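# Shelve labelled cartons onto rack boards A and B

## Task

Set each carton on whichever rack board its label names (A is the upper board, B the lower), resting flat on its bottom face and not stacked on another carton; a carton that falls, or slides down more than a few centimetres, means failure.

## Robot and tools

Robot: two UR-style arms, left_arm and right_arm, each on its own carriage on a shared floor track. left_rail carries left_arm and is always the +y one; right_rail carries right_arm. These names do not match image sides. Each arm base sits at x = 0, y = its carriage position_m, z = 0.04 m, facing +x. Each arm has a 140 mm two-finger gripper. left_arm's fingers can fold when pushed near the palm or tip-first into a surface, so grip with the outer quarter of its pads. right_arm's fingers are rigid.

Frame: fixed to the table, in metres. The table top is z = 0 and +z points up. +x is the way the arms face, and +y is toward left_arm's side. The track runs along y at x = 0, and the table edge is at x = 0.17. Anything dropped off the table, including onto the track or the metal strip beside it, fails the scene. The gripper's fingers point along its own +z and close along its y. end_effector_position is the point between closed pads.

execute_actions(actions, cameras): actions is a list holding one action, or an empty list to get all images and the scene number. An action may contain rows, steps, until, left_rail and right_rail.
- rows: up to 15 rows, each applied for one 1/30 s control step. Each row is 18 numbers in [-1, 1]. The first nine are left_arm: six joint offsets (shoulder pan, shoulder lift, elbow, wrist 1, wrist 2, wrist 3), then gripper position, force_limit and speed. The last nine are right_arm in the same order. Joint numbers are offsets from the Joint targets as they stood when the call began, not from the previous row. 1.0 equals 1.481 rad for the two shoulder joints and 2.222 rad for the elbow and wrists. Sending the same offset again moves further. A call that pushes a joint more than 0.010 rad past its range is refused. A result line 'joint sent to its limit' means the joint reached its end.
- Gripper position runs from +1 (fully open, 140 mm) to -1 (close until stopped); the pads meet near -0.8. force_limit runs -1 to +1 (about 14 N up to 58 N). speed runs -1 to +1 (about 30 to 250 mm/s); faster closes grip harder. To leave a gripper unchanged, repeat your last three numbers; a 0 is a real command.
- steps: 1 to 450, default 15. After the rows end, the arms keep heading to the last row's targets.
- until: ends the action early. Example: {"left_rail": {"position_status": ["!=", "moving"]}}, or {"all": {"status": "ended"}}.
- left_rail and right_rail take position_m (left -0.8 to 1.5, right -1.5 to 0.8; the place to stand), speed_m_s (0.01 to 1) and acceleration_factor (0.1 to 1), or {"stop": true}. Keep the carriages about 0.78 m or more apart. Let a carriage arrive before placing anything.

move(target, speed, blend, stop_force, zero, blocking, cameras): plans smooth joint paths. target is one 18-number row, or a list of up to 15 rows. Its offsets always count from the current Joint targets, with the same layout and scaling as above. speed is in rad/s for the joint with farthest to go: 0.01 to 3.14, default 0.5. blend is a corner radius in rad. stop_force is 4 to 120 N and ends an arm's path on contact; use it with a low speed to touch down gently. blocking=false returns early; call wait or stop afterwards. The result adds a 'move:' line: done, off_target, held, fault and so on.

Other tools: wait(seconds 0 to 10); stop (brakes a running move); zoom_image(camera, region [x0,y0,x1,y1] pixels); zero_wrist_force(arm); read_manual (licence text only); finished_scene(scene) ends the scene for good.

Results: Joint positions, velocities and Joint targets come in one block per arm (rail in m, then six joints in rad). Each gripper has end_effector_position and quaternion. object_status codes: 0 moving, 1 blocked while opening, 2 gripping (check for this after closing), 3 at the commanded position or pads met. position_measured is in counts (3 open, 230 pads met). Results also give Wrist force and torque in the gripper axes, and rail position_status (moving, done, contact_stop, time_out, stopped_with_arm and others). Cameras: cam_low (fixed), cam_left_wrist and cam_right_wrist, all 672x504.

Avoid: net force near 150 N on an arm, or joint torque at its limit. Avoid touching the other arm, slams, fast contact, dropping or releasing moving cartons, and holding heavy loads far off centre. Avoid long outstretched holds that overheat motors.

Each tool is called after "Call:" as name(argument=value, ...), one argument or row to a line, values as JSON.

## Session

Call:
execute_actions(
  actions=[],
)

Scene clock: 0.00 s.
left_arm: end_effector_position=(+0.3563, +0.7786, +0.5790) position_measured=3 object_status=3 end_effector_quat_wxyz=(+0.000, +0.000, +1.000, +0.000) | right_arm: end_effector_position=(+0.3563, -0.6214, +0.5790) position_measured=3 object_status=3 end_effector_quat_wxyz=(+0.000, +0.000, +1.000, +0.000)
Joint positions: left_arm=[0.7 -0.281 -2.157 1.821 -1.235 -1.571 -0.28] | right_arm=[-0.7 -0.28 -2.157 1.821 -1.235 -1.571 -0.28]
Joint velocities: within noise
Joint torques (N m): no reading
Wrist force (N): no reading
Wrist torque (N m): no reading
Wrist force, peak (N): no reading
Joint targets: left_arm=[0.700 -0.281 -2.157 1.821 -1.235 -1.571 -0.280] | right_arm=[-0.700 -0.280 -2.157 1.821 -1.235 -1.571 -0.280]
Tool commands: left_gripper/position=+1.0 left_gripper/force_limit=+1.0 left_gripper/speed=+1.0 right_gripper/position=+1.0 right_gripper/force_limit=+1.0 right_gripper/speed=+1.0
left_rail: position_m=0.700 position_status=done
right_rail: position_m=-0.700 position_status=done

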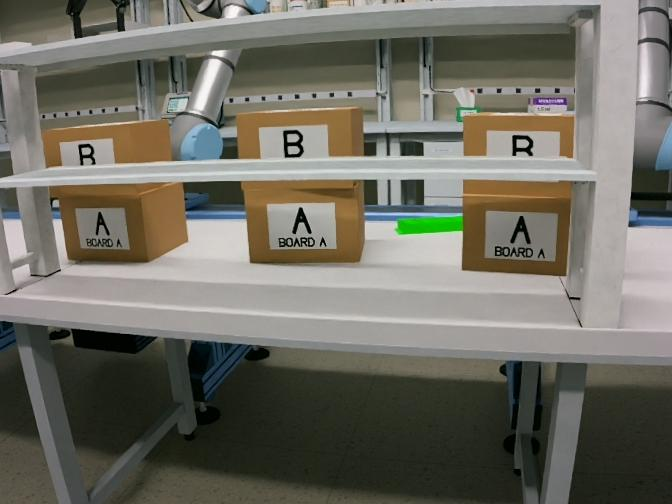

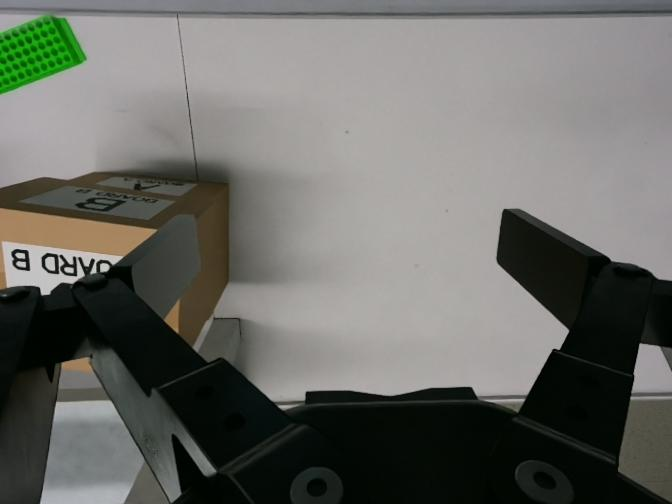

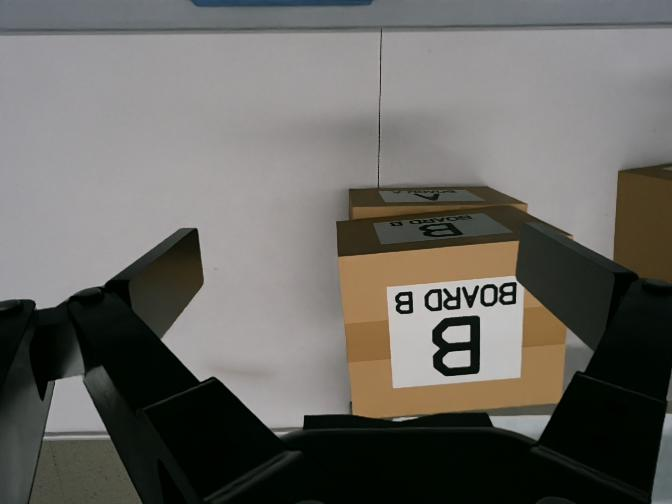

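Call:
zoom_image(
  camera="cam_low",
  region=[0, 80, 400, 350],
)

Call:
zoom_image(
  camera="cam_low",
  region=[372, 0, 672, 340],
)

Call:
zoom_image(
  camera="cam_right_wrist",
  region=[300, 150, 672, 450],
)

Call:
execute_actions(
  actions=[
    {"right_rail":{"position_m":-0.25},"left_rail":{"position_m":0.6},"steps":150,"until":{"all":{"status":"ended"}}},
  ],
  cameras=["all"],
)

Scaled by 1.260.

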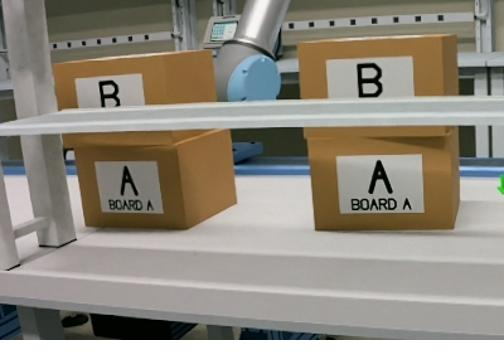

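Scaled by 1.482.

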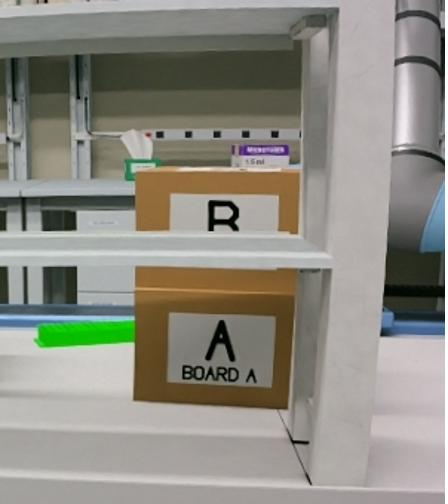

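Scaled by 1.355.

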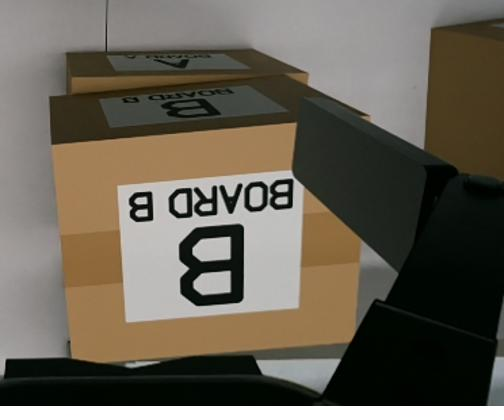

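Scene clock: 41.67 s.
left_arm: end_effector_position=(+0.3563, +0.6786, +0.5790) position_measured=3 object_status=3 end_effector_quat_wxyz=(+0.000, +0.000, +1.000, +0.000) | right_arm: end_effector_position=(+0.3563, -0.1714, +0.5790) position_measured=3 object_status=3 end_effector_quat_wxyz=(+0.000, +0.000, +1.000, +0.000)
Joint positions: left_arm=[0.6 -0.281 -2.157 1.821 -1.235 -1.571 -0.28] | right_arm=[-0.25 -0.28 -2.157 1.821 -1.235 -1.571 -0.28]
Joint torques (N m): left_arm=[-0.18 0.12 -50.81 -4.14 -0.07 -0.18] | right_arm=[-2.9 4.17 -43.61 -4.81 0.16 0.35]
Wrist force (N): left_arm=[0.3 0.2 -0.5] | right_arm=[0.1 0.2 0.2]
Wrist torque (N m): left_arm=[0.04 -0.05 0.00] | right_arm=[0.03 -0.01 0.00]
Wrist force, peak (N): left_arm=[0.1 2.0 -0.1] | right_arm=[0.0 -1.9 0.1]
Joint targets: left_arm=[0.600 -0.281 -2.157 1.821 -1.235 -1.571 -0.280] | right_arm=[-0.250 -0.280 -2.157 1.821 -1.235 -1.571 -0.280]
Tool commands: left_gripper/position=+1.0 left_gripper/force_limit=+1.0 left_gripper/speed=+1.0 right_gripper/position=+1.0 right_gripper/force_limit=+1.0 right_gripper/speed=+1.0
left_rail: position_m=0.600 position_status=done
right_rail: position_m=-0.250 position_status=done
camera_calibration:
cam_left_wrist: T_world_to_cam=[[0.00214105, 0.999833, 0.0181292, -0.680699], [0.941022, -0.00814831, 0.338248, -0.52951], [0.338339, 0.0163358, -0.940882, 0.595867], [0, 0, 0, 1]] pos_world=[0.298133, 0.666537, 0.752087]
cam_right_wrist: T_world_to_cam=[[0.0224336, 0.999667, 0.0127834, 0.162973], [0.95045, -0.0252913, 0.309847, -0.520648], [0.310067, 0.00519896, -0.950701, 0.616889], [0, 0, 0, 1]] pos_world=[0.299918, -0.179294, 0.745714]

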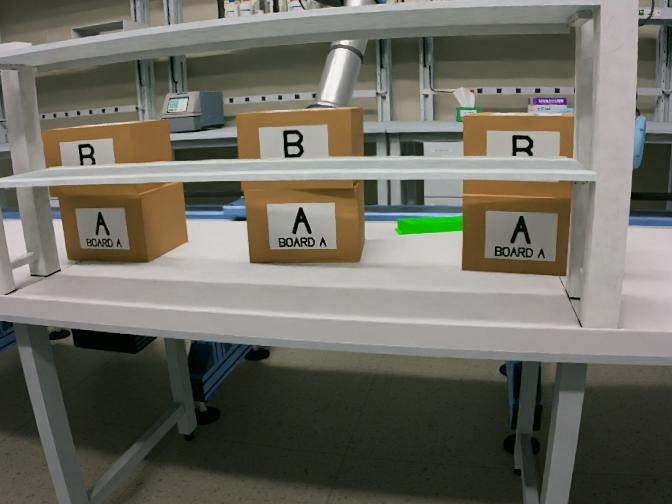

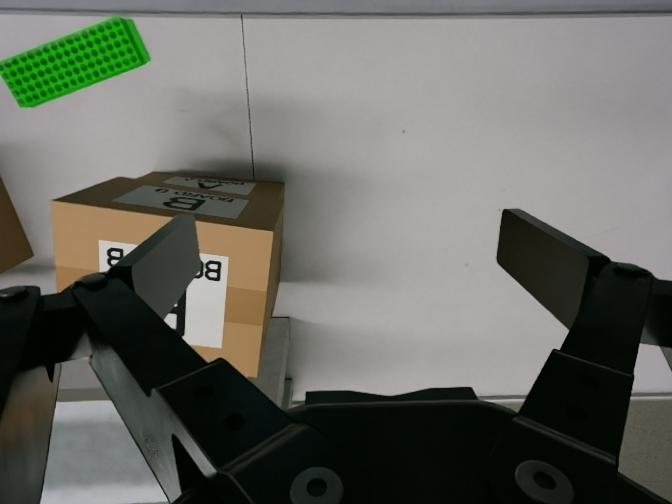

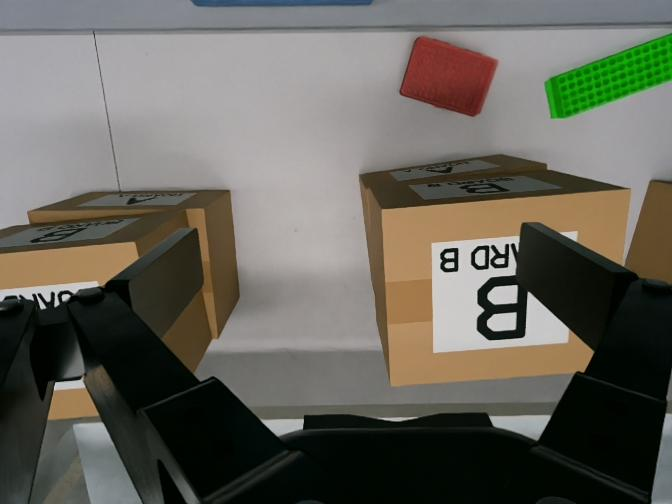

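Call:
move(
  target=[0,0,0,0,0,0,1,1,1,0.45,0.08,0.09,0.2,0.919,0.4165,-0.2,-1,1],
  speed=1.2,
)

Call:
move(
  target=[0,0,0,0,0,0,1,1,1,0.455,0.077,0.097,0.216,0.919,0.4165,-0.2,-1,1],
  speed=1.2,
  cameras=["all"],
)

Scene clock: 160.03 s.
left_arm: end_effector_position=(+0.3563, +0.6786, +0.5790) position_measured=3 object_status=3 end_effector_quat_wxyz=(+0.000, +0.000, +1.000, +0.000) | right_arm: end_effector_position=(+0.2730, +0.3765, +0.8065) position_measured=154 object_status=3 end_effector_quat_wxyz=(+0.559, -0.377, -0.440, -0.593)
Joint positions: left_arm=[0.6 -0.281 -2.157 1.821 -1.235 -1.571 -0.28] | right_arm=[-0.25 0.386 -2.038 2.021 -0.791 0.471 0.645]
Joint torques (N m): left_arm=[-1.19 3.2 -50.1 -4.21 0.04 0.03] | right_arm=[13.56 2.5 -38.11 -0.4 6.53 2.94]
Wrist force (N): left_arm=[0.1 0.1 -0.5] | right_arm=[-0.2 1.2 -1.3]
Wrist torque (N m): left_arm=[0.02 -0.01 0.00] | right_arm=[0.09 -0.41 -0.08]
Wrist force, peak (N): left_arm=[0.0 0.4 -0.4] | right_arm=[1.1 -4.5 -0.9]
Joint targets: left_arm=[0.600 -0.281 -2.157 1.821 -1.235 -1.571 -0.280] | right_arm=[-0.250 0.386 -2.038 2.021 -0.791 0.471 0.645]
left_rail: position_m=0.600 position_status=done
right_rail: position_m=-0.250 position_status=done
move: done

Scene clock: 162.53 s.
left_arm: end_effector_position=(+0.3563, +0.6786, +0.5790) position_measured=3 object_status=3 end_effector_quat_wxyz=(+0.000, +0.000, +1.000, +0.000) | right_arm: end_effector_position=(+0.3484, +0.1645, +0.4999) position_measured=154 object_status=3 end_effector_quat_wxyz=(+0.528, -0.529, +0.469, -0.470)
Joint positions: left_arm=[0.6 -0.281 -2.157 1.821 -1.235 -1.571 -0.28] | right_arm=[-0.25 1.06 -1.924 2.236 -0.311 2.513 1.57]
Joint torques (N m): left_arm=[-1.49 3.56 -50.1 -4.3 0.28 0.08] | right_arm=[9.05 -2.46 -32.8 1.37 3.11 3.13]
Wrist force (N): left_arm=[0.0 -0.1 -0.3] | right_arm=[0.2 1.9 0.9]
Wrist torque (N m): left_arm=[-0.03 0.00 -0.01] | right_arm=[-0.31 -0.18 -0.48]
Wrist force, peak (N): left_arm=[0.1 0.0 -0.6] | right_arm=[0.5 2.7 -0.6]
Joint targets: left_arm=[0.600 -0.281 -2.157 1.821 -1.235 -1.571 -0.280] | right_arm=[-0.250 1.060 -1.924 2.236 -0.311 2.513 1.570]
left_rail: position_m=0.600 position_status=done
right_rail: position_m=-0.250 position_status=done
move: done
camera_calibration:
cam_left_wrist: T_world_to_cam=[[0.00214105, 0.999833, 0.0181292, -0.680699], [0.941022, -0.00814831, 0.338248, -0.52951], [0.338339, 0.0163358, -0.940882, 0.595867], [0, 0, 0, 1]] pos_world=[0.298133, 0.666537, 0.752087]
cam_right_wrist: T_world_to_cam=[[-0.0160654, 0.019014, -0.99969, 0.509184], [-0.419353, 0.907506, 0.0239998, -0.0133403], [0.907681, 0.419608, -0.00660587, -0.205942], [0, 0, 0, 1]] pos_world=[0.189516, 0.0888398, 0.507986]

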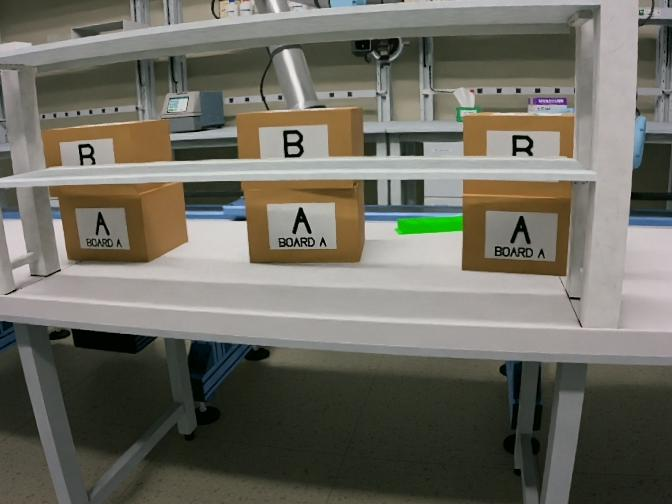

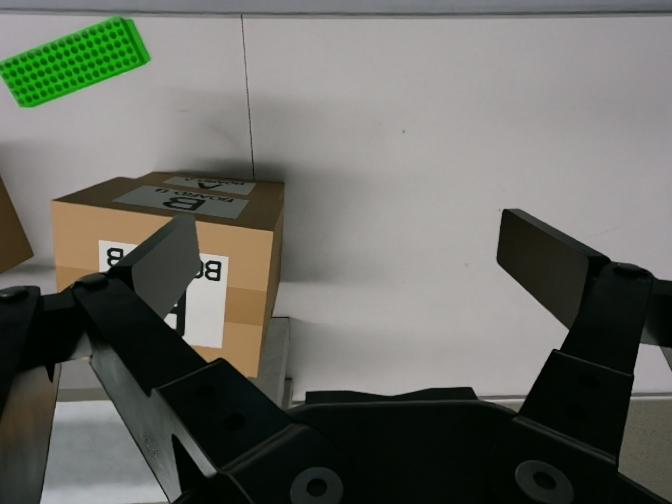

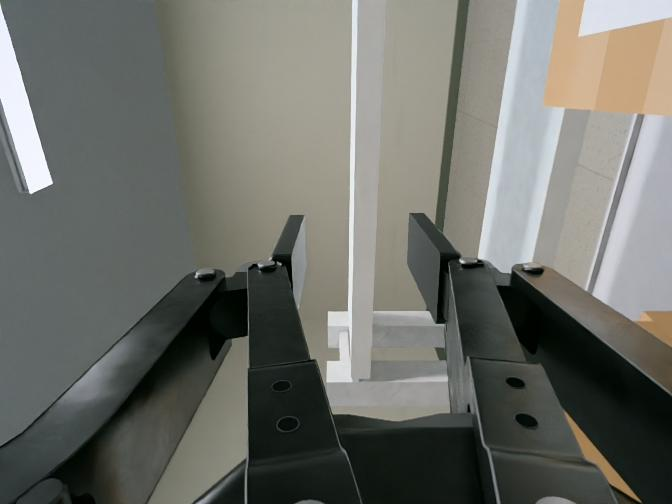

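Call:
zoom_image(
  camera="cam_right_wrist",
  region=[300, 0, 672, 420],
)

Scaled by 1.200.

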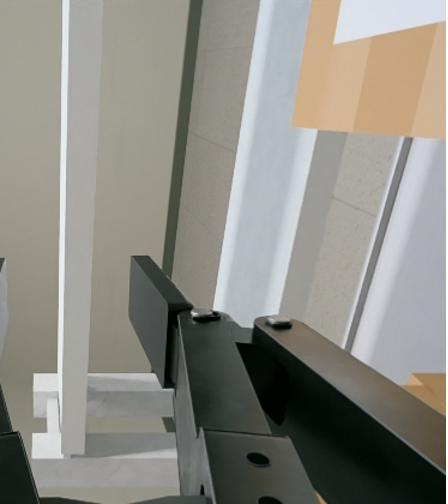

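Call:
move(
  target=[0,0,0,0,0,0,1,1,1,0,0.140,0.1,-0.194,0,0,-0.2,-1,1],
  speed=0.6,
  cameras=["cam_right_wrist"],
)

Call:
zoom_image(
  camera="cam_right_wrist",
  region=[170, 0, 672, 420],
)

Scene clock: 208.57 s.
left_arm: end_effector_position=(+0.3563, +0.6786, +0.5790) position_measured=3 object_status=3 end_effector_quat_wxyz=(+0.000, +0.000, +1.000, +0.000) | right_arm: end_effector_position=(+0.3487, +0.1650, +0.3210) position_measured=154 object_status=3 end_effector_quat_wxyz=(+0.528, -0.529, +0.470, -0.470)
Joint positions: left_arm=[0.6 -0.281 -2.157 1.821 -1.235 -1.571 -0.28] | right_arm=[-0.25 1.06 -1.717 2.458 -0.742 2.513 1.57]
Joint torques (N m): left_arm=[-1.2 4.59 -49.56 -3.92 0.13 0.16] | right_arm=[7.36 -11.12 -24.31 -5.9 2.2 2.75]
Wrist force (N): left_arm=[0.1 0.1 -0.3] | right_arm=[0.0 1.7 1.0]
Wrist torque (N m): left_arm=[0.01 -0.01 0.00] | right_arm=[-0.34 -0.12 -0.49]
Wrist force, peak (N): left_arm=[0.1 -0.3 -0.5] | right_arm=[0.4 4.0 0.6]
Joint targets: left_arm=[0.600 -0.281 -2.157 1.821 -1.235 -1.571 -0.280] | right_arm=[-0.250 1.060 -1.717 2.459 -0.742 2.513 1.570]
left_rail: position_m=0.600 position_status=done
right_rail: position_m=-0.250 position_status=done
move: done
camera_calibration:
cam_right_wrist: T_world_to_cam=[[-0.0153448, 0.0203308, -0.999676, 0.329881], [-0.419291, 0.90751, 0.0248924, -0.00971841], [0.907722, 0.419537, -0.00540108, -0.207916], [0, 0, 0, 1]] pos_world=[0.189717, 0.0893413, 0.328893]
Images, in order (width x height): cam_right_wrist 672x504.

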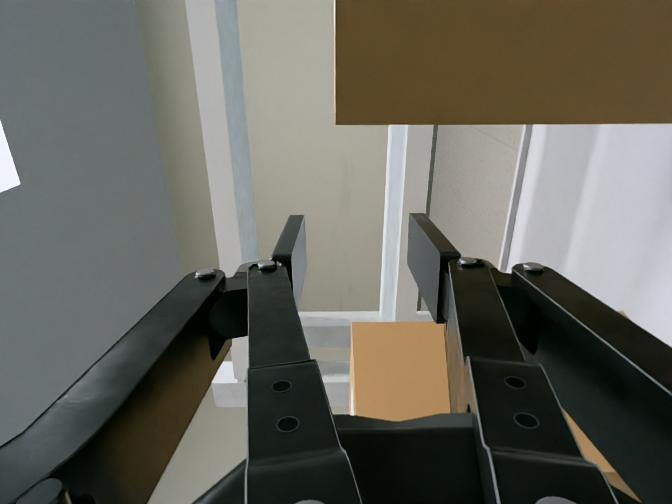

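Scaled by 1.004.

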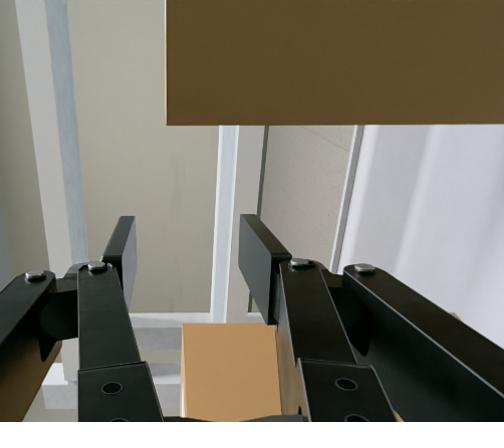

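Call:
move(
  target=[0,0,0,0,0,0,-0.3,-1,0,0.18,0.209,-0.0645,-0.0747,0.119,0,-0.3,-1,0],
  speed=0.6,
)

Call:
execute_actions(
  actions=[
    {"right_rail":{"position_m":-0.72},"left_rail":{"position_m":1.3},"steps":200,"until":{"all":{"status":"ended"}}},
  ],
)

Call:
move(
  target=[-0.7,0,0,0.1472,0.5392,-0.5809,-0.3,-1,0,0,0,0,0,0,0,-0.3,-1,0],
  speed=1,
)

Call:
move(
  target=[-0.5037,0.506,0.2226,0,0,0,-0.3,-1,0,0,0,0,0,0,0,-0.3,-1,0],
  speed=0.7,
)

Call:
execute_actions(
  actions=[
    {"left_rail":{"position_m":0.71},"steps":200,"until":{"all":{"status":"ended"}}},
  ],
  cameras=["all"],
)

Scene clock: 318.03 s.
left_arm: end_effector_position=(+0.3563, +0.6786, +0.5790) position_measured=167 object_status=3 end_effector_quat_wxyz=(+0.000, +0.000, +1.000, +0.000) | right_arm: end_effector_position=(+0.2783, +0.2708, +0.2549) position_measured=167 object_status=3 end_effector_quat_wxyz=(+0.529, -0.529, +0.469, -0.469)
Joint positions: left_arm=[0.6 -0.281 -2.157 1.821 -1.235 -1.571 -0.28] | right_arm=[-0.25 1.327 -1.408 2.315 -0.908 2.777 1.57]
Joint torques (N m): left_arm=[-1.94 1.28 -48.85 -3.52 -0.02 0.05] | right_arm=[9.28 -31.63 -33.88 -4.48 3.66 2.68]
Wrist force (N): left_arm=[0.0 0.0 -0.1] | right_arm=[-0.3 1.2 1.7]
Wrist torque (N m): left_arm=[0.00 0.02 0.00] | right_arm=[-0.40 -0.09 -0.51]
Wrist force, peak (N): left_arm=[-0.3 0.3 -0.7] | right_arm=[-2.0 3.2 0.4]
Joint targets: left_arm=[0.600 -0.281 -2.157 1.821 -1.235 -1.571 -0.280] | right_arm=[-0.250 1.327 -1.407 2.315 -0.908 2.778 1.570]
left_rail: position_m=0.600 position_status=done
right_rail: position_m=-0.250 position_status=done
move: done

Scene clock: 320.37 s.
left_arm: end_effector_position=(+0.3563, +1.3786, +0.5790) position_measured=167 object_status=3 end_effector_quat_wxyz=(+0.000, +0.000, +1.000, +0.000) | right_arm: end_effector_position=(+0.2782, -0.1992, +0.2548) position_measured=167 object_status=3 end_effector_quat_wxyz=(+0.529, -0.529, +0.469, -0.469)
Joint positions: left_arm=[1.3 -0.281 -2.157 1.821 -1.235 -1.571 -0.28] | right_arm=[-0.72 1.327 -1.407 2.315 -0.908 2.778 1.57]
Joint torques (N m): left_arm=[0.65 0.67 -49.81 -3.44 0.14 -0.15] | right_arm=[-2.04 -45.41 -21.82 -1.16 0.28 2.44]
Wrist force (N): left_arm=[0.2 -0.1 0.0] | right_arm=[-0.1 1.3 1.8]
Wrist torque (N m): left_arm=[-0.02 -0.03 0.00] | right_arm=[-0.36 -0.14 -0.50]
Wrist force, peak (N): left_arm=[-0.1 -1.9 -0.4] | right_arm=[-2.1 0.9 2.1]
Joint targets: left_arm=[1.300 -0.281 -2.157 1.821 -1.235 -1.571 -0.280] | right_arm=[-0.720 1.327 -1.407 2.315 -0.908 2.778 1.570]
Tool commands: left_gripper/position=-0.3 left_gripper/force_limit=-1.0 left_gripper/speed=+0.0 right_gripper/position=-0.3 right_gripper/force_limit=-1.0 right_gripper/speed=+0.0
left_rail: position_m=1.300 position_status=done
right_rail: position_m=-0.720 position_status=done

Scene clock: 322.40 s.
left_arm: end_effector_position=(+0.5444, +1.1576, +0.7636) position_measured=167 object_status=3 end_effector_quat_wxyz=(+0.535, -0.012, +0.820, +0.204) | right_arm: end_effector_position=(+0.2782, -0.1992, +0.2548) position_measured=167 object_status=3 end_effector_quat_wxyz=(+0.529, -0.529, +0.469, -0.469)
Joint positions: left_arm=[1.3 -1.317 -2.157 1.821 -0.908 -0.373 -1.571] | right_arm=[-0.72 1.327 -1.407 2.315 -0.908 2.778 1.57]
Joint torques (N m): left_arm=[-13.75 4.87 -48.22 -0.24 5.89 -2.67] | right_arm=[-16.15 -52.95 -23.07 1.03 -2.27 2.47]
Wrist force (N): left_arm=[0.3 0.5 0.0] | right_arm=[-0.3 1.2 1.7]
Wrist torque (N m): left_arm=[0.20 0.16 -0.25] | right_arm=[-0.38 -0.10 -0.51]
Wrist force, peak (N): left_arm=[-0.5 -1.6 -1.7] | right_arm=[-0.2 1.4 1.8]
Joint targets: left_arm=[1.300 -1.317 -2.157 1.821 -0.908 -0.373 -1.571] | right_arm=[-0.720 1.327 -1.407 2.315 -0.908 2.778 1.570]
left_rail: position_m=1.300 position_status=done
right_rail: position_m=-0.720 position_status=done
move: done

Scene clock: 324.17 s.
left_arm: end_effector_position=(+0.2781, +0.7792, +0.2549) position_measured=167 object_status=3 end_effector_quat_wxyz=(+0.529, +0.529, +0.469, +0.469) | right_arm: end_effector_position=(+0.2782, -0.1992, +0.2548) position_measured=167 object_status=3 end_effector_quat_wxyz=(+0.529, -0.529, +0.469, -0.469)
Joint positions: left_arm=[1.3 -2.063 -1.407 2.315 -0.908 -0.373 -1.571] | right_arm=[-0.72 1.327 -1.407 2.315 -0.908 2.778 1.57]
Joint torques (N m): left_arm=[-16.61 -25.16 -16.96 -0.73 0.89 -2.55] | right_arm=[-15.16 -53.31 -24.38 1.06 -2.37 2.61]
Wrist force (N): left_arm=[0.1 -0.5 -0.2] | right_arm=[-0.1 1.2 1.4]
Wrist torque (N m): left_arm=[-0.04 0.08 -0.22] | right_arm=[-0.40 -0.13 -0.50]
Wrist force, peak (N): left_arm=[-2.3 6.7 0.5] | right_arm=[0.0 1.2 1.9]
Joint targets: left_arm=[1.300 -2.064 -1.407 2.316 -0.908 -0.373 -1.571] | right_arm=[-0.720 1.327 -1.407 2.315 -0.908 2.778 1.570]
left_rail: position_m=1.300 position_status=done
right_rail: position_m=-0.720 position_status=done
move: done

Scene clock: 326.33 s.
left_arm: end_effector_position=(+0.2781, +0.1893, +0.2548) position_measured=167 object_status=3 end_effector_quat_wxyz=(+0.529, +0.529, +0.469, +0.469) | right_arm: end_effector_position=(+0.2782, -0.1992, +0.2548) position_measured=167 object_status=3 end_effector_quat_wxyz=(+0.529, -0.529, +0.469, -0.469)
Joint positions: left_arm=[0.71 -2.064 -1.407 2.316 -0.908 -0.373 -1.571] | right_arm=[-0.72 1.327 -1.407 2.315 -0.908 2.778 1.57]
Joint torques (N m): left_arm=[-8.49 -47.18 -36.69 -0.17 -0.89 -1.64] | right_arm=[-14.58 -53.74 -24.9 1.16 -2.35 2.24]
Wrist force (N): left_arm=[-0.2 -0.2 -0.3] | right_arm=[-0.3 0.9 1.4]
Wrist torque (N m): left_arm=[-0.01 0.15 -0.21] | right_arm=[-0.44 -0.10 -0.50]
Wrist force, peak (N): left_arm=[2.0 -0.3 -0.6] | right_arm=[0.0 1.2 2.0]
Joint targets: left_arm=[0.710 -2.064 -1.407 2.316 -0.908 -0.373 -1.571] | right_arm=[-0.720 1.327 -1.407 2.315 -0.908 2.778 1.570]
Tool commands: left_gripper/position=-0.3 left_gripper/force_limit=-1.0 left_gripper/speed=+0.0 right_gripper/position=-0.3 right_gripper/force_limit=-1.0 right_gripper/speed=+0.0
left_rail: position_m=0.710 position_status=done
right_rail: position_m=-0.720 position_status=done
camera_calibration:
cam_left_wrist: T_world_to_cam=[[-0.0183876, 0.000223889, 0.999831, -0.240676], [-0.448373, -0.89381, -0.00804576, 0.291997], [0.893657, -0.448445, 0.0165354, 0.0149434], [0, 0, 0, 1]] pos_world=[0.113144, 0.267745, 0.242738]
cam_right_wrist: T_world_to_cam=[[-0.0154461, 0.019941, -0.999682, 0.269939], [-0.421278, 0.906598, 0.0245934, 0.293295], [0.9068, 0.421524, -0.0056027, 0.00917166], [0, 0, 0, 1]] pos_world=[0.119411, -0.27515, 0.262691]

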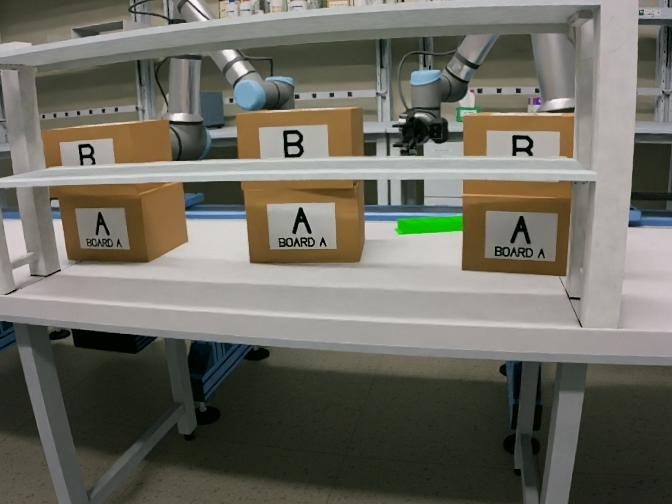

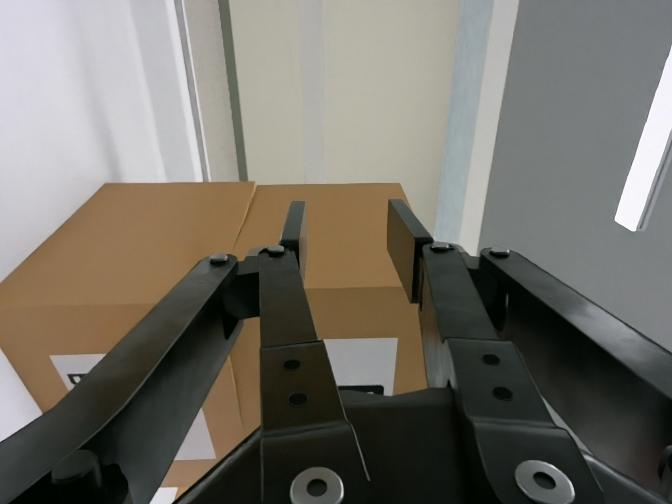

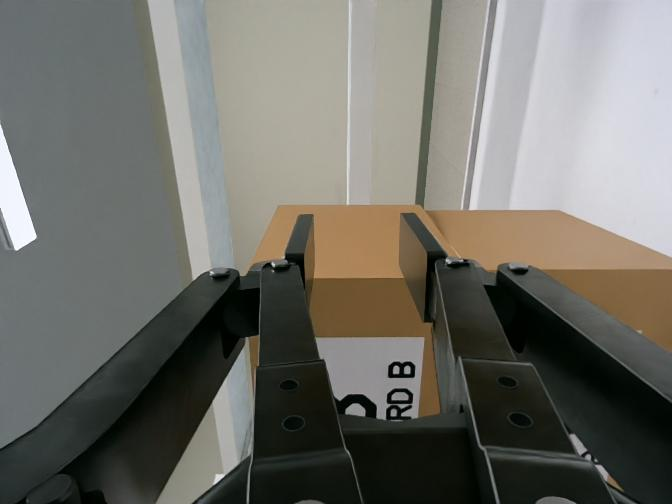

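Call:
move(
  target=[0.2582,0.0115,-0.0098,0.0021,0.1721,0,-0.3,-1,0,-0.2459,0.0115,-0.0098,0.0021,-0.1639,0,-0.3,-1,0],
  speed=0.3,
)

Call:
execute_actions(
  actions=[
    {"right_rail":{"position_m":-0.678,"speed_m_s":0.05,"acceleration_factor":0.2},"left_rail":{"position_m":0.673,"speed_m_s":0.05,"acceleration_factor":0.2},"steps":100,"until":{"all":{"status":"ended"}}},
  ],
  cameras=["all"],
)

Scene clock: 337.87 s.
left_arm: end_effector_position=(+0.4601, +0.1892, +0.2546) position_measured=167 object_status=3 end_effector_quat_wxyz=(+0.529, +0.529, +0.469, +0.469) | right_arm: end_effector_position=(+0.4602, -0.1991, +0.2547) position_measured=167 object_status=3 end_effector_quat_wxyz=(+0.529, -0.529, +0.469, -0.469)
Joint positions: left_arm=[0.71 -1.681 -1.39 2.294 -0.903 0.009 -1.571] | right_arm=[-0.72 0.963 -1.39 2.294 -0.903 2.414 1.57]
Joint torques (N m): left_arm=[13.78 -27.04 -41.92 3.15 2.5 0.46] | right_arm=[-13.17 -36.24 -35.8 1.26 -3.06 1.96]
Wrist force (N): left_arm=[0.1 -0.2 -0.2] | right_arm=[0.0 0.8 1.6]
Wrist torque (N m): left_arm=[0.00 0.09 -0.21] | right_arm=[-0.45 -0.17 -0.46]
Wrist force, peak (N): left_arm=[1.0 0.0 1.6] | right_arm=[0.1 0.8 3.0]
Joint targets: left_arm=[0.710 -1.681 -1.390 2.294 -0.903 0.010 -1.571] | right_arm=[-0.720 0.962 -1.390 2.294 -0.903 2.413 1.570]
left_rail: position_m=0.710 position_status=done
right_rail: position_m=-0.720 position_status=done
move: done

Scene clock: 339.30 s.
left_arm: end_effector_position=(+0.4602, +0.1522, +0.2546) position_measured=167 object_status=3 end_effector_quat_wxyz=(+0.529, +0.529, +0.469, +0.469) | right_arm: end_effector_position=(+0.4603, -0.1571, +0.2547) position_measured=167 object_status=3 end_effector_quat_wxyz=(+0.529, -0.529, +0.469, -0.469)
Joint positions: left_arm=[0.673 -1.681 -1.39 2.294 -0.903 0.01 -1.571] | right_arm=[-0.678 0.962 -1.39 2.294 -0.903 2.413 1.57]
Joint torques (N m): left_arm=[13.77 -28.56 -40.77 2.23 1.83 1.07] | right_arm=[-14.94 -38.53 -31.85 0.5 -2.55 2.23]
Wrist force (N): left_arm=[-0.1 -0.1 -0.1] | right_arm=[-0.3 0.7 1.7]
Wrist torque (N m): left_arm=[0.03 0.13 -0.21] | right_arm=[-0.47 -0.12 -0.46]
Wrist force, peak (N): left_arm=[0.4 -0.5 -0.3] | right_arm=[-0.4 1.0 1.9]
Joint targets: left_arm=[0.673 -1.681 -1.390 2.294 -0.903 0.010 -1.571] | right_arm=[-0.678 0.962 -1.390 2.294 -0.903 2.413 1.570]
Tool commands: left_gripper/position=-0.3 left_gripper/force_limit=-1.0 left_gripper/speed=+0.0 right_gripper/position=-0.3 right_gripper/force_limit=-1.0 right_gripper/speed=+0.0
left_rail: position_m=0.673 speed_m_s=0.05 position_status=done
right_rail: position_m=-0.678 speed_m_s=0.05 position_status=done
camera_calibration:
cam_left_wrist: T_world_to_cam=[[-0.0182518, 0.000265187, 0.999833, -0.23727], [-0.448256, -0.89387, -0.00794577, 0.340529], [0.893719, -0.448327, 0.0164336, -0.164403], [0, 0, 0, 1]] pos_world=[0.295244, 0.230745, 0.242638]
cam_right_wrist: T_world_to_cam=[[-0.0155276, 0.0201246, -0.999677, 0.271881], [-0.421194, 0.906632, 0.0247937, 0.331865], [0.906838, 0.421443, -0.00560146, -0.173692], [0, 0, 0, 1]] pos_world=[0.301511, -0.23315, 0.262592]

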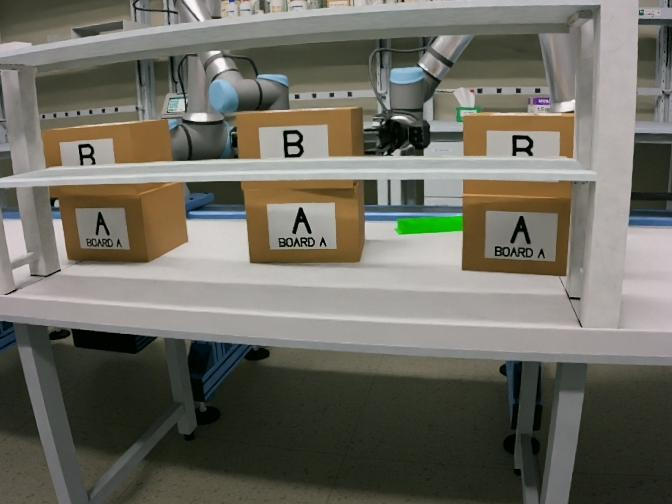

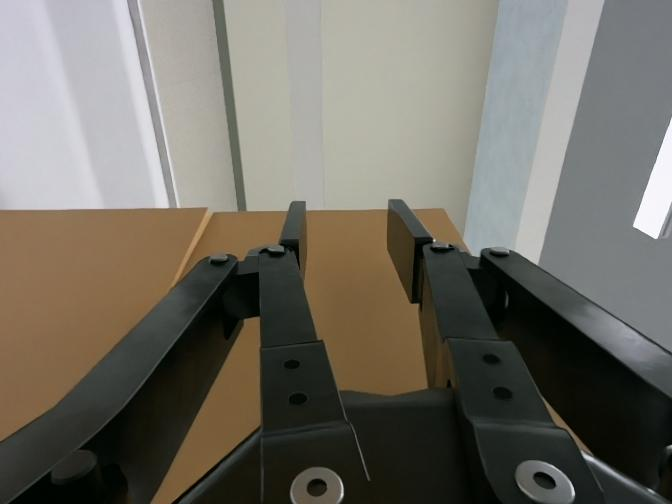

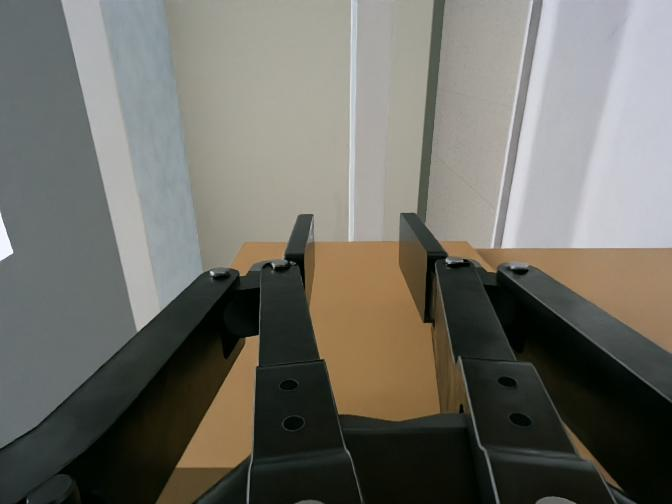

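Call:
execute_actions(
  actions=[
    {"right_rail":{"position_m":-0.666},"left_rail":{"position_m":0.661},"steps":60,"until":{"all":{"status":"ended"}}},
  ],
)

Call:
execute_actions(
  actions=[
    {"right_rail":{"position_m":-0.662},"left_rail":{"position_m":0.657},"steps":60,"until":{"all":{"status":"ended"}}},
  ],
)

Call:
execute_actions(
  actions=[
    {"right_rail":{"position_m":-0.659},"left_rail":{"position_m":0.654},"steps":60,"until":{"all":{"status":"ended"}}},
  ],
)

Scene clock: 347.50 s.
left_arm: end_effector_position=(+0.4602, +0.1402, +0.2546) position_measured=167 object_status=3 end_effector_quat_wxyz=(+0.529, +0.529, +0.469, +0.469) | right_arm: end_effector_position=(+0.4603, -0.1451, +0.2547) position_measured=167 object_status=3 end_effector_quat_wxyz=(+0.529, -0.529, +0.469, -0.469)
Joint positions: left_arm=[0.661 -1.681 -1.39 2.294 -0.903 0.01 -1.571] | right_arm=[-0.666 0.962 -1.39 2.294 -0.903 2.413 1.57]
Joint torques (N m): left_arm=[10.91 -36.97 -33.56 -0.03 1.06 1.63] | right_arm=[-12.57 -44.17 -21.87 -1.59 -1.4 1.84]
Wrist force (N): left_arm=[0.0 -0.1 -0.2] | right_arm=[-0.3 1.0 1.7]
Wrist torque (N m): left_arm=[0.04 0.10 -0.22] | right_arm=[-0.41 -0.11 -0.45]
Wrist force, peak (N): left_arm=[0.5 -0.3 -0.2] | right_arm=[-0.3 0.9 2.1]
Joint targets: left_arm=[0.661 -1.681 -1.390 2.294 -0.903 0.010 -1.571] | right_arm=[-0.666 0.962 -1.390 2.294 -0.903 2.413 1.570]
Tool commands: left_gripper/position=-0.3 left_gripper/force_limit=-1.0 left_gripper/speed=+0.0 right_gripper/position=-0.3 right_gripper/force_limit=-1.0 right_gripper/speed=+0.0
left_rail: position_m=0.661 speed_m_s=0.05 position_status=done
right_rail: position_m=-0.666 speed_m_s=0.05 position_status=done

Scene clock: 348.07 s.
left_arm: end_effector_position=(+0.4602, +0.1362, +0.2546) position_measured=167 object_status=3 end_effector_quat_wxyz=(+0.529, +0.529, +0.469, +0.469) | right_arm: end_effector_position=(+0.4603, -0.1411, +0.2547) position_measured=167 object_status=3 end_effector_quat_wxyz=(+0.529, -0.529, +0.469, -0.469)
Joint positions: left_arm=[0.657 -1.681 -1.39 2.294 -0.903 0.01 -1.571] | right_arm=[-0.662 0.962 -1.39 2.294 -0.903 2.413 1.57]
Joint torques (N m): left_arm=[10.96 -38.44 -32.45 -0.64 0.59 1.4] | right_arm=[-12.99 -46.32 -21.01 -1.84 -1.11 2.32]
Wrist force (N): left_arm=[6.1 0.7 -1.6] | right_arm=[-0.4 0.9 1.4]
Wrist torque (N m): left_arm=[0.05 0.30 -0.17] | right_arm=[-0.43 -0.10 -0.46]
Wrist force, peak (N): left_arm=[6.3 0.5 -1.6] | right_arm=[-0.4 1.2 2.0]
Joint targets: left_arm=[0.657 -1.681 -1.390 2.294 -0.903 0.010 -1.571] | right_arm=[-0.662 0.962 -1.390 2.294 -0.903 2.413 1.570]
Tool commands: left_gripper/position=-0.3 left_gripper/force_limit=-1.0 left_gripper/speed=+0.0 right_gripper/position=-0.3 right_gripper/force_limit=-1.0 right_gripper/speed=+0.0
left_rail: position_m=0.657 speed_m_s=0.05 position_status=done
right_rail: position_m=-0.662 speed_m_s=0.05 position_status=done

Scene clock: 348.60 s.
left_arm: end_effector_position=(+0.4602, +0.1332, +0.2546) position_measured=167 object_status=3 end_effector_quat_wxyz=(+0.529, +0.529, +0.469, +0.469) | right_arm: end_effector_position=(+0.4603, -0.1382, +0.2546) position_measured=167 object_status=3 end_effector_quat_wxyz=(+0.529, -0.529, +0.469, -0.469)
Joint positions: left_arm=[0.654 -1.681 -1.39 2.294 -0.903 0.01 -1.571] | right_arm=[-0.659 0.962 -1.39 2.294 -0.903 2.413 1.57]
Joint torques (N m): left_arm=[4.66 -39.31 -30.69 -0.85 0.38 1.3] | right_arm=[-13.04 -46.44 -21.13 -2.24 -1.01 1.89]
Wrist force (N): left_arm=[9.7 1.6 -2.0] | right_arm=[4.8 0.3 -0.4]
Wrist torque (N m): left_arm=[0.02 0.46 -0.19] | right_arm=[-0.35 0.07 -0.31]
Wrist force, peak (N): left_arm=[10.1 2.3 -2.1] | right_arm=[5.3 -0.3 -0.3]
Joint targets: left_arm=[0.654 -1.681 -1.390 2.294 -0.903 0.010 -1.571] | right_arm=[-0.659 0.962 -1.390 2.294 -0.903 2.413 1.570]
Tool commands: left_gripper/position=-0.3 left_gripper/force_limit=-1.0 left_gripper/speed=+0.0 right_gripper/position=-0.3 right_gripper/force_limit=-1.0 right_gripper/speed=+0.0
left_rail: position_m=0.654 speed_m_s=0.05 position_status=done
right_rail: position_m=-0.659 speed_m_s=0.05 position_status=done

Call:
execute_actions(
  actions=[
    {"right_rail":{"position_m":-0.6565},"left_rail":{"position_m":0.6515},"steps":60,"until":{"all":{"status":"ended"}}},
  ],
)

Call:
execute_actions(
  actions=[
    {"right_rail":{"position_m":-0.6545},"left_rail":{"position_m":0.6495},"steps":60,"until":{"all":{"status":"ended"}}},
  ],
)

Scene clock: 354.10 s.
left_arm: end_effector_position=(+0.4602, +0.1308, +0.2546) position_measured=167 object_status=3 end_effector_quat_wxyz=(+0.529, +0.529, +0.469, +0.469) | right_arm: end_effector_position=(+0.4603, -0.1357, +0.2546) position_measured=167 object_status=3 end_effector_quat_wxyz=(+0.529, -0.529, +0.469, -0.469)
Joint positions: left_arm=[0.652 -1.681 -1.39 2.294 -0.903 0.01 -1.571] | right_arm=[-0.657 0.962 -1.39 2.294 -0.903 2.414 1.57]
Joint torques (N m): left_arm=[-16.3 -48.81 -31.72 -1.15 6.6 1.73] | right_arm=[2.31 -50.68 -36.34 -4.15 -6.76 1.62]
Wrist force (N): left_arm=[25.0 7.9 -4.8] | right_arm=[31.6 -7.4 -4.4]
Wrist torque (N m): left_arm=[-0.26 0.89 -0.87] | right_arm=[-0.15 0.43 0.41]
Wrist force, peak (N): left_arm=[25.0 7.9 -4.8] | right_arm=[31.6 -7.4 -4.4]
Joint targets: left_arm=[0.651 -1.681 -1.390 2.294 -0.903 0.010 -1.571] | right_arm=[-0.656 0.962 -1.390 2.294 -0.903 2.413 1.570]
Tool commands: left_gripper/position=-0.3 left_gripper/force_limit=-1.0 left_gripper/speed=+0.0 right_gripper/position=-0.3 right_gripper/force_limit=-1.0 right_gripper/speed=+0.0
left_rail: position_m=0.652 position_m_goal=0.651 speed_m_s=0.05 position_status=done
right_rail: position_m=-0.657 speed_m_s=0.05 position_status=done

Scene clock: 354.57 s.
left_arm: end_effector_position=(+0.4602, +0.1288, +0.2546) position_measured=167 object_status=3 end_effector_quat_wxyz=(+0.529, +0.529, +0.469, +0.469) | right_arm: end_effector_position=(+0.4603, -0.1337, +0.2547) position_measured=167 object_status=3 end_effector_quat_wxyz=(+0.529, -0.529, +0.469, -0.469)
Joint positions: left_arm=[0.65 -1.681 -1.39 2.294 -0.903 0.01 -1.571] | right_arm=[-0.655 0.962 -1.39 2.294 -0.903 2.414 1.57]
Joint torques (N m): left_arm=[-15.28 -48.4 -53.85 -1.01 13.91 1.35] | right_arm=[15.93 -42.76 -38.03 -4.4 -13.8 1.23]
Wrist force (N): left_arm=[52.2 10.5 -11.6] | right_arm=[60.1 -15.8 -9.7]
Wrist torque (N m): left_arm=[-0.37 1.87 -0.96] | right_arm=[-0.20 0.94 0.48]
Wrist force, peak (N): left_arm=[52.2 10.5 -11.6] | right_arm=[60.1 -15.8 -9.7]
Joint targets: left_arm=[0.650 -1.681 -1.390 2.294 -0.903 0.010 -1.571] | right_arm=[-0.654 0.962 -1.390 2.294 -0.903 2.413 1.570]
Tool commands: left_gripper/position=-0.3 left_gripper/force_limit=-1.0 left_gripper/speed=+0.0 right_gripper/position=-0.3 right_gripper/force_limit=-1.0 right_gripper/speed=+0.0
left_rail: position_m=0.650 speed_m_s=0.05 position_status=done
right_rail: position_m=-0.655 position_m_goal=-0.654 speed_m_s=0.05 position_status=done

Call:
move(
  target=[0,-0.0906,-0.0291,0.0895,0,0,-0.3,-1,0,0,-0.0906,-0.0291,0.0895,0,0,-0.3,-1,0],
  speed=0.12,
  cameras=["all"],
)

Scene clock: 371.30 s.
left_arm: end_effector_position=(+0.4607, +0.1313, +0.2775) position_measured=167 object_status=3 end_effector_quat_wxyz=(+0.526, +0.527, +0.471, +0.472) | right_arm: end_effector_position=(+0.4614, -0.1320, +0.2875) position_measured=167 object_status=3 end_effector_quat_wxyz=(+0.529, -0.529, +0.469, -0.469)
Joint positions: left_arm=[0.649 -1.681 -1.427 2.278 -0.849 0 -1.571] | right_arm=[-0.654 0.962 -1.441 2.269 -0.827 2.413 1.57]
Joint torques (N m): left_arm=[-22.11 -43.06 -57.52 -2.85 8.53 0.14] | right_arm=[15.66 -68.92 -63.75 -7.57 -12.03 2.07]
Wrist force (N): left_arm=[45.0 -2.1 -3.9] | right_arm=[44.8 20.2 -4.0]
Wrist torque (N m): left_arm=[0.01 1.66 -1.34] | right_arm=[-0.78 0.80 -1.47]
Wrist force, peak (N): left_arm=[76.0 -12.2 -6.0] | right_arm=[76.4 11.5 -7.5]
Joint targets: left_arm=[0.650 -1.681 -1.427 2.278 -0.849 0.000 -1.571] | right_arm=[-0.654 0.962 -1.441 2.269 -0.827 2.413 1.570]
Tool commands: left_gripper/position=-0.301961 left_gripper/force_limit=-1.0 left_gripper/speed=+0.003922 right_gripper/position=-0.3 right_gripper/force_limit=-1.0 right_gripper/speed=+0.0
TORQUE FAULT: the external load on joint 6 (wrist 2) of the left arm reached its load limit, and that arm stopped for 10 seconds. A torque fault puts only its own arm into a fault stop. That arm's remaining commands of this call were not run. Before the stop ended, the hold on joint 6 (wrist 2) of that arm was turned back by 0.5 degrees, the way its load pushed it. That arm's target is now where it stood when the stop ended, not its last command. That arm keeps its grip as last carried out and accepts commands again: back off and push less far. That arm stops again whenever a joint's load reaches its limit.
left_rail: position_m=0.649 position_m_goal=0.650 speed_m_s=0.05 position_status=done
right_rail: position_m=-0.654 speed_m_s=0.05 position_status=done
move: fault (left_arm), off_target (right_arm; braked at the fault stop of left_arm); left_arm: the wrist 1 is farthest, 0.145 rad from its target; right_arm: the wrist 1 is farthest, 0.123 rad from its target
camera_calibration:
cam_left_wrist: T_world_to_cam=[[-0.0184304, -0.00139613, 0.999829, -0.259762], [-0.439084, -0.898397, -0.00934839, 0.318997], [0.898257, -0.439182, 0.0159448, -0.177776], [0, 0, 0, 1]] pos_world=[0.294967, 0.208147, 0.265534]
cam_right_wrist: T_world_to_cam=[[-0.0155276, 0.0201246, -0.999677, 0.30428], [-0.421194, 0.906632, 0.0247937, 0.308666], [0.906838, 0.421443, -0.00560146, -0.185125], [0, 0, 0, 1]] pos_world=[0.302611, -0.20795, 0.295492]

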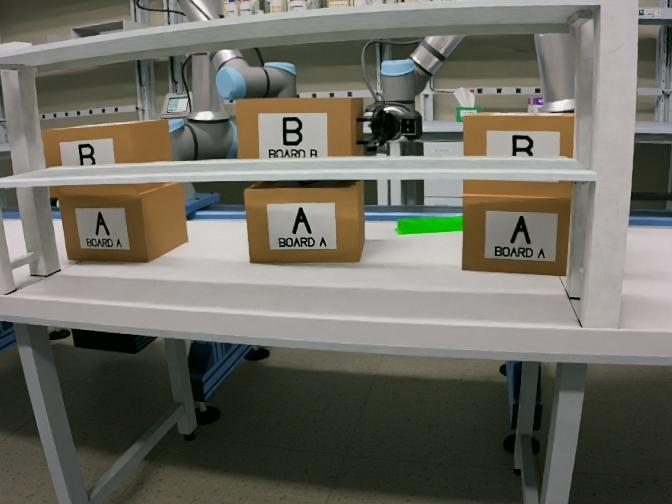

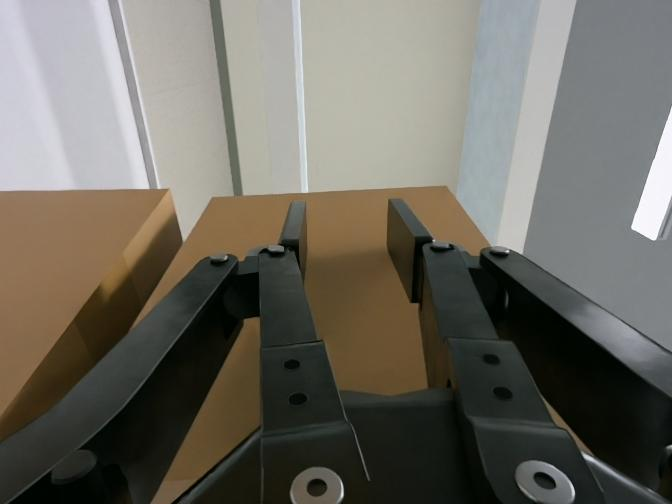

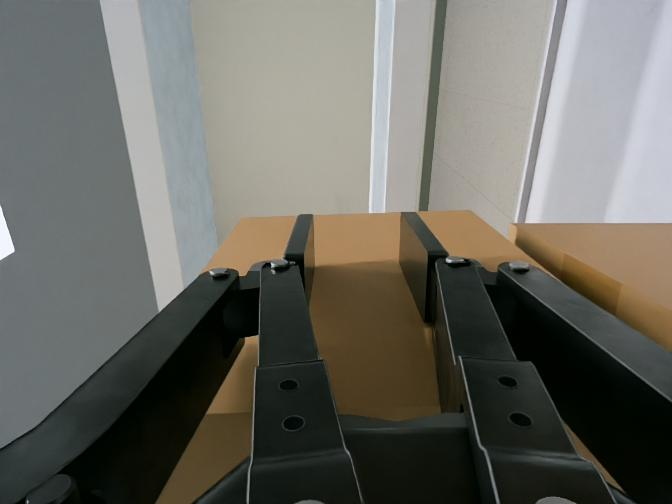

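Call:
move(
  target=[
    [-0.0,-0.0095,-0.0041,0.0099,0,0,-0.3,-1,0,0,0,0,0,0,0,-0.3,-1,0],
    [0,-0.0236,-0.006,0.0208,0,0,-0.3,-1,0,0,-0.0141,-0.002,0.0109,0,0,-0.3,-1,0],
  ],
  speed=0.06,
)

Scene clock: 387.73 s.
left_arm: end_effector_position=(+0.4607, +0.1318, +0.2988) position_measured=167 object_status=3 end_effector_quat_wxyz=(+0.527, +0.527, +0.472, +0.472) | right_arm: end_effector_position=(+0.4603, -0.1336, +0.2991) position_measured=167 object_status=3 end_effector_quat_wxyz=(+0.529, -0.529, +0.469, -0.469)
Joint positions: left_arm=[0.649 -1.681 -1.461 2.264 -0.803 0 -1.571] | right_arm=[-0.654 0.962 -1.462 2.264 -0.803 2.413 1.57]
Joint torques (N m): left_arm=[-26.37 -69.63 -63.43 0.19 10.12 -0.04] | right_arm=[17.71 -62.89 -53.19 -1.52 -11.8 -0.26]
Wrist force (N): left_arm=[24.7 -10.4 -2.4] | right_arm=[24.5 9.6 -1.9]
Wrist torque (N m): left_arm=[0.27 0.97 -0.17] | right_arm=[-0.49 0.44 0.21]
Wrist force, peak (N): left_arm=[51.7 -12.9 -4.5] | right_arm=[51.8 10.0 -4.3]
Joint targets: left_arm=[0.650 -1.681 -1.462 2.264 -0.803 0.000 -1.571] | right_arm=[-0.654 0.962 -1.462 2.264 -0.803 2.413 1.570]
left_rail: position_m=0.649 position_m_goal=0.650 speed_m_s=0.05 position_status=done
right_rail: position_m=-0.654 speed_m_s=0.05 position_status=done
move: done

Call:
execute_actions(
  actions=[
    {"right_rail":{"position_m":-0.6525,"speed_m_s":0.02},"steps":40,"until":{"all":{"status":"ended"}}},
  ],
)

Call:
move(
  target=[
    [0,-0.022,-0.0076,0.0222,0,0,-0.3,-1,0,0,-0.022,-0.0076,0.0222,0,0,-0.3,-1,0],
    [0,-0.0425,-0.016,0.0443,0,0,-0.3,-1,0,0,-0.0425,-0.016,0.0443,0,0,-0.3,-1,0],
  ],
  speed=0.08,
)

Scene clock: 396.17 s.
left_arm: end_effector_position=(+0.4608, +0.1321, +0.2989) position_measured=167 object_status=3 end_effector_quat_wxyz=(+0.527, +0.526, +0.472, +0.472) | right_arm: end_effector_position=(+0.4603, -0.1317, +0.2992) position_measured=167 object_status=3 end_effector_quat_wxyz=(+0.529, -0.529, +0.469, -0.469)
Joint positions: left_arm=[0.649 -1.681 -1.462 2.264 -0.803 0 -1.571] | right_arm=[-0.653 0.962 -1.462 2.264 -0.803 2.413 1.57]
Joint torques (N m): left_arm=[-7.6 -65.03 -55.42 -1.45 10.4 0.09] | right_arm=[17.96 -58.75 -51.74 -3.06 -12.04 -0.97]
Wrist force (N): left_arm=[39.2 -11.4 -3.5] | right_arm=[39.3 9.9 -3.3]
Wrist torque (N m): left_arm=[0.29 1.43 -0.19] | right_arm=[-0.43 0.70 0.41]
Wrist force, peak (N): left_arm=[39.1 -12.0 -3.2] | right_arm=[39.3 9.9 -3.3]
Joint targets: left_arm=[0.650 -1.681 -1.462 2.264 -0.803 0.000 -1.571] | right_arm=[-0.652 0.962 -1.462 2.264 -0.803 2.413 1.570]
Tool commands: left_gripper/position=-0.3 left_gripper/force_limit=-1.0 left_gripper/speed=+0.0 right_gripper/position=-0.3 right_gripper/force_limit=-1.0 right_gripper/speed=+0.0
left_rail: position_m=0.649 position_m_goal=0.650 speed_m_s=0.05 position_status=done
right_rail: position_m=-0.653 position_m_goal=-0.652 speed_m_s=0.02 position_status=done

Scene clock: 398.10 s.
left_arm: end_effector_position=(+0.4608, +0.1319, +0.3429) position_measured=167 object_status=3 end_effector_quat_wxyz=(+0.527, +0.526, +0.472, +0.472) | right_arm: end_effector_position=(+0.4603, -0.1316, +0.3432) position_measured=167 object_status=3 end_effector_quat_wxyz=(+0.529, -0.529, +0.469, -0.469)
Joint positions: left_arm=[0.649 -1.681 -1.524 2.229 -0.705 0 -1.571] | right_arm=[-0.652 0.962 -1.525 2.229 -0.705 2.413 1.57]
Joint torques (N m): left_arm=[-31.5 -63.54 -74.3 -0.18 19.91 0.13] | right_arm=[16.93 -58 -60.69 -2.32 -12.39 -0.92]
Wrist force (N): left_arm=[38.4 -11.1 -3.3] | right_arm=[38.8 9.5 -2.9]
Wrist torque (N m): left_arm=[0.24 1.48 -0.17] | right_arm=[-0.46 0.71 0.41]
Wrist force, peak (N): left_arm=[41.7 -11.9 -3.5] | right_arm=[42.2 9.1 -3.4]
Joint targets: left_arm=[0.650 -1.681 -1.525 2.229 -0.704 0.000 -1.571] | right_arm=[-0.652 0.962 -1.525 2.229 -0.705 2.413 1.570]
left_rail: position_m=0.649 position_m_goal=0.650 speed_m_s=0.05 position_status=done
right_rail: position_m=-0.652 speed_m_s=0.02 position_status=done
move: done


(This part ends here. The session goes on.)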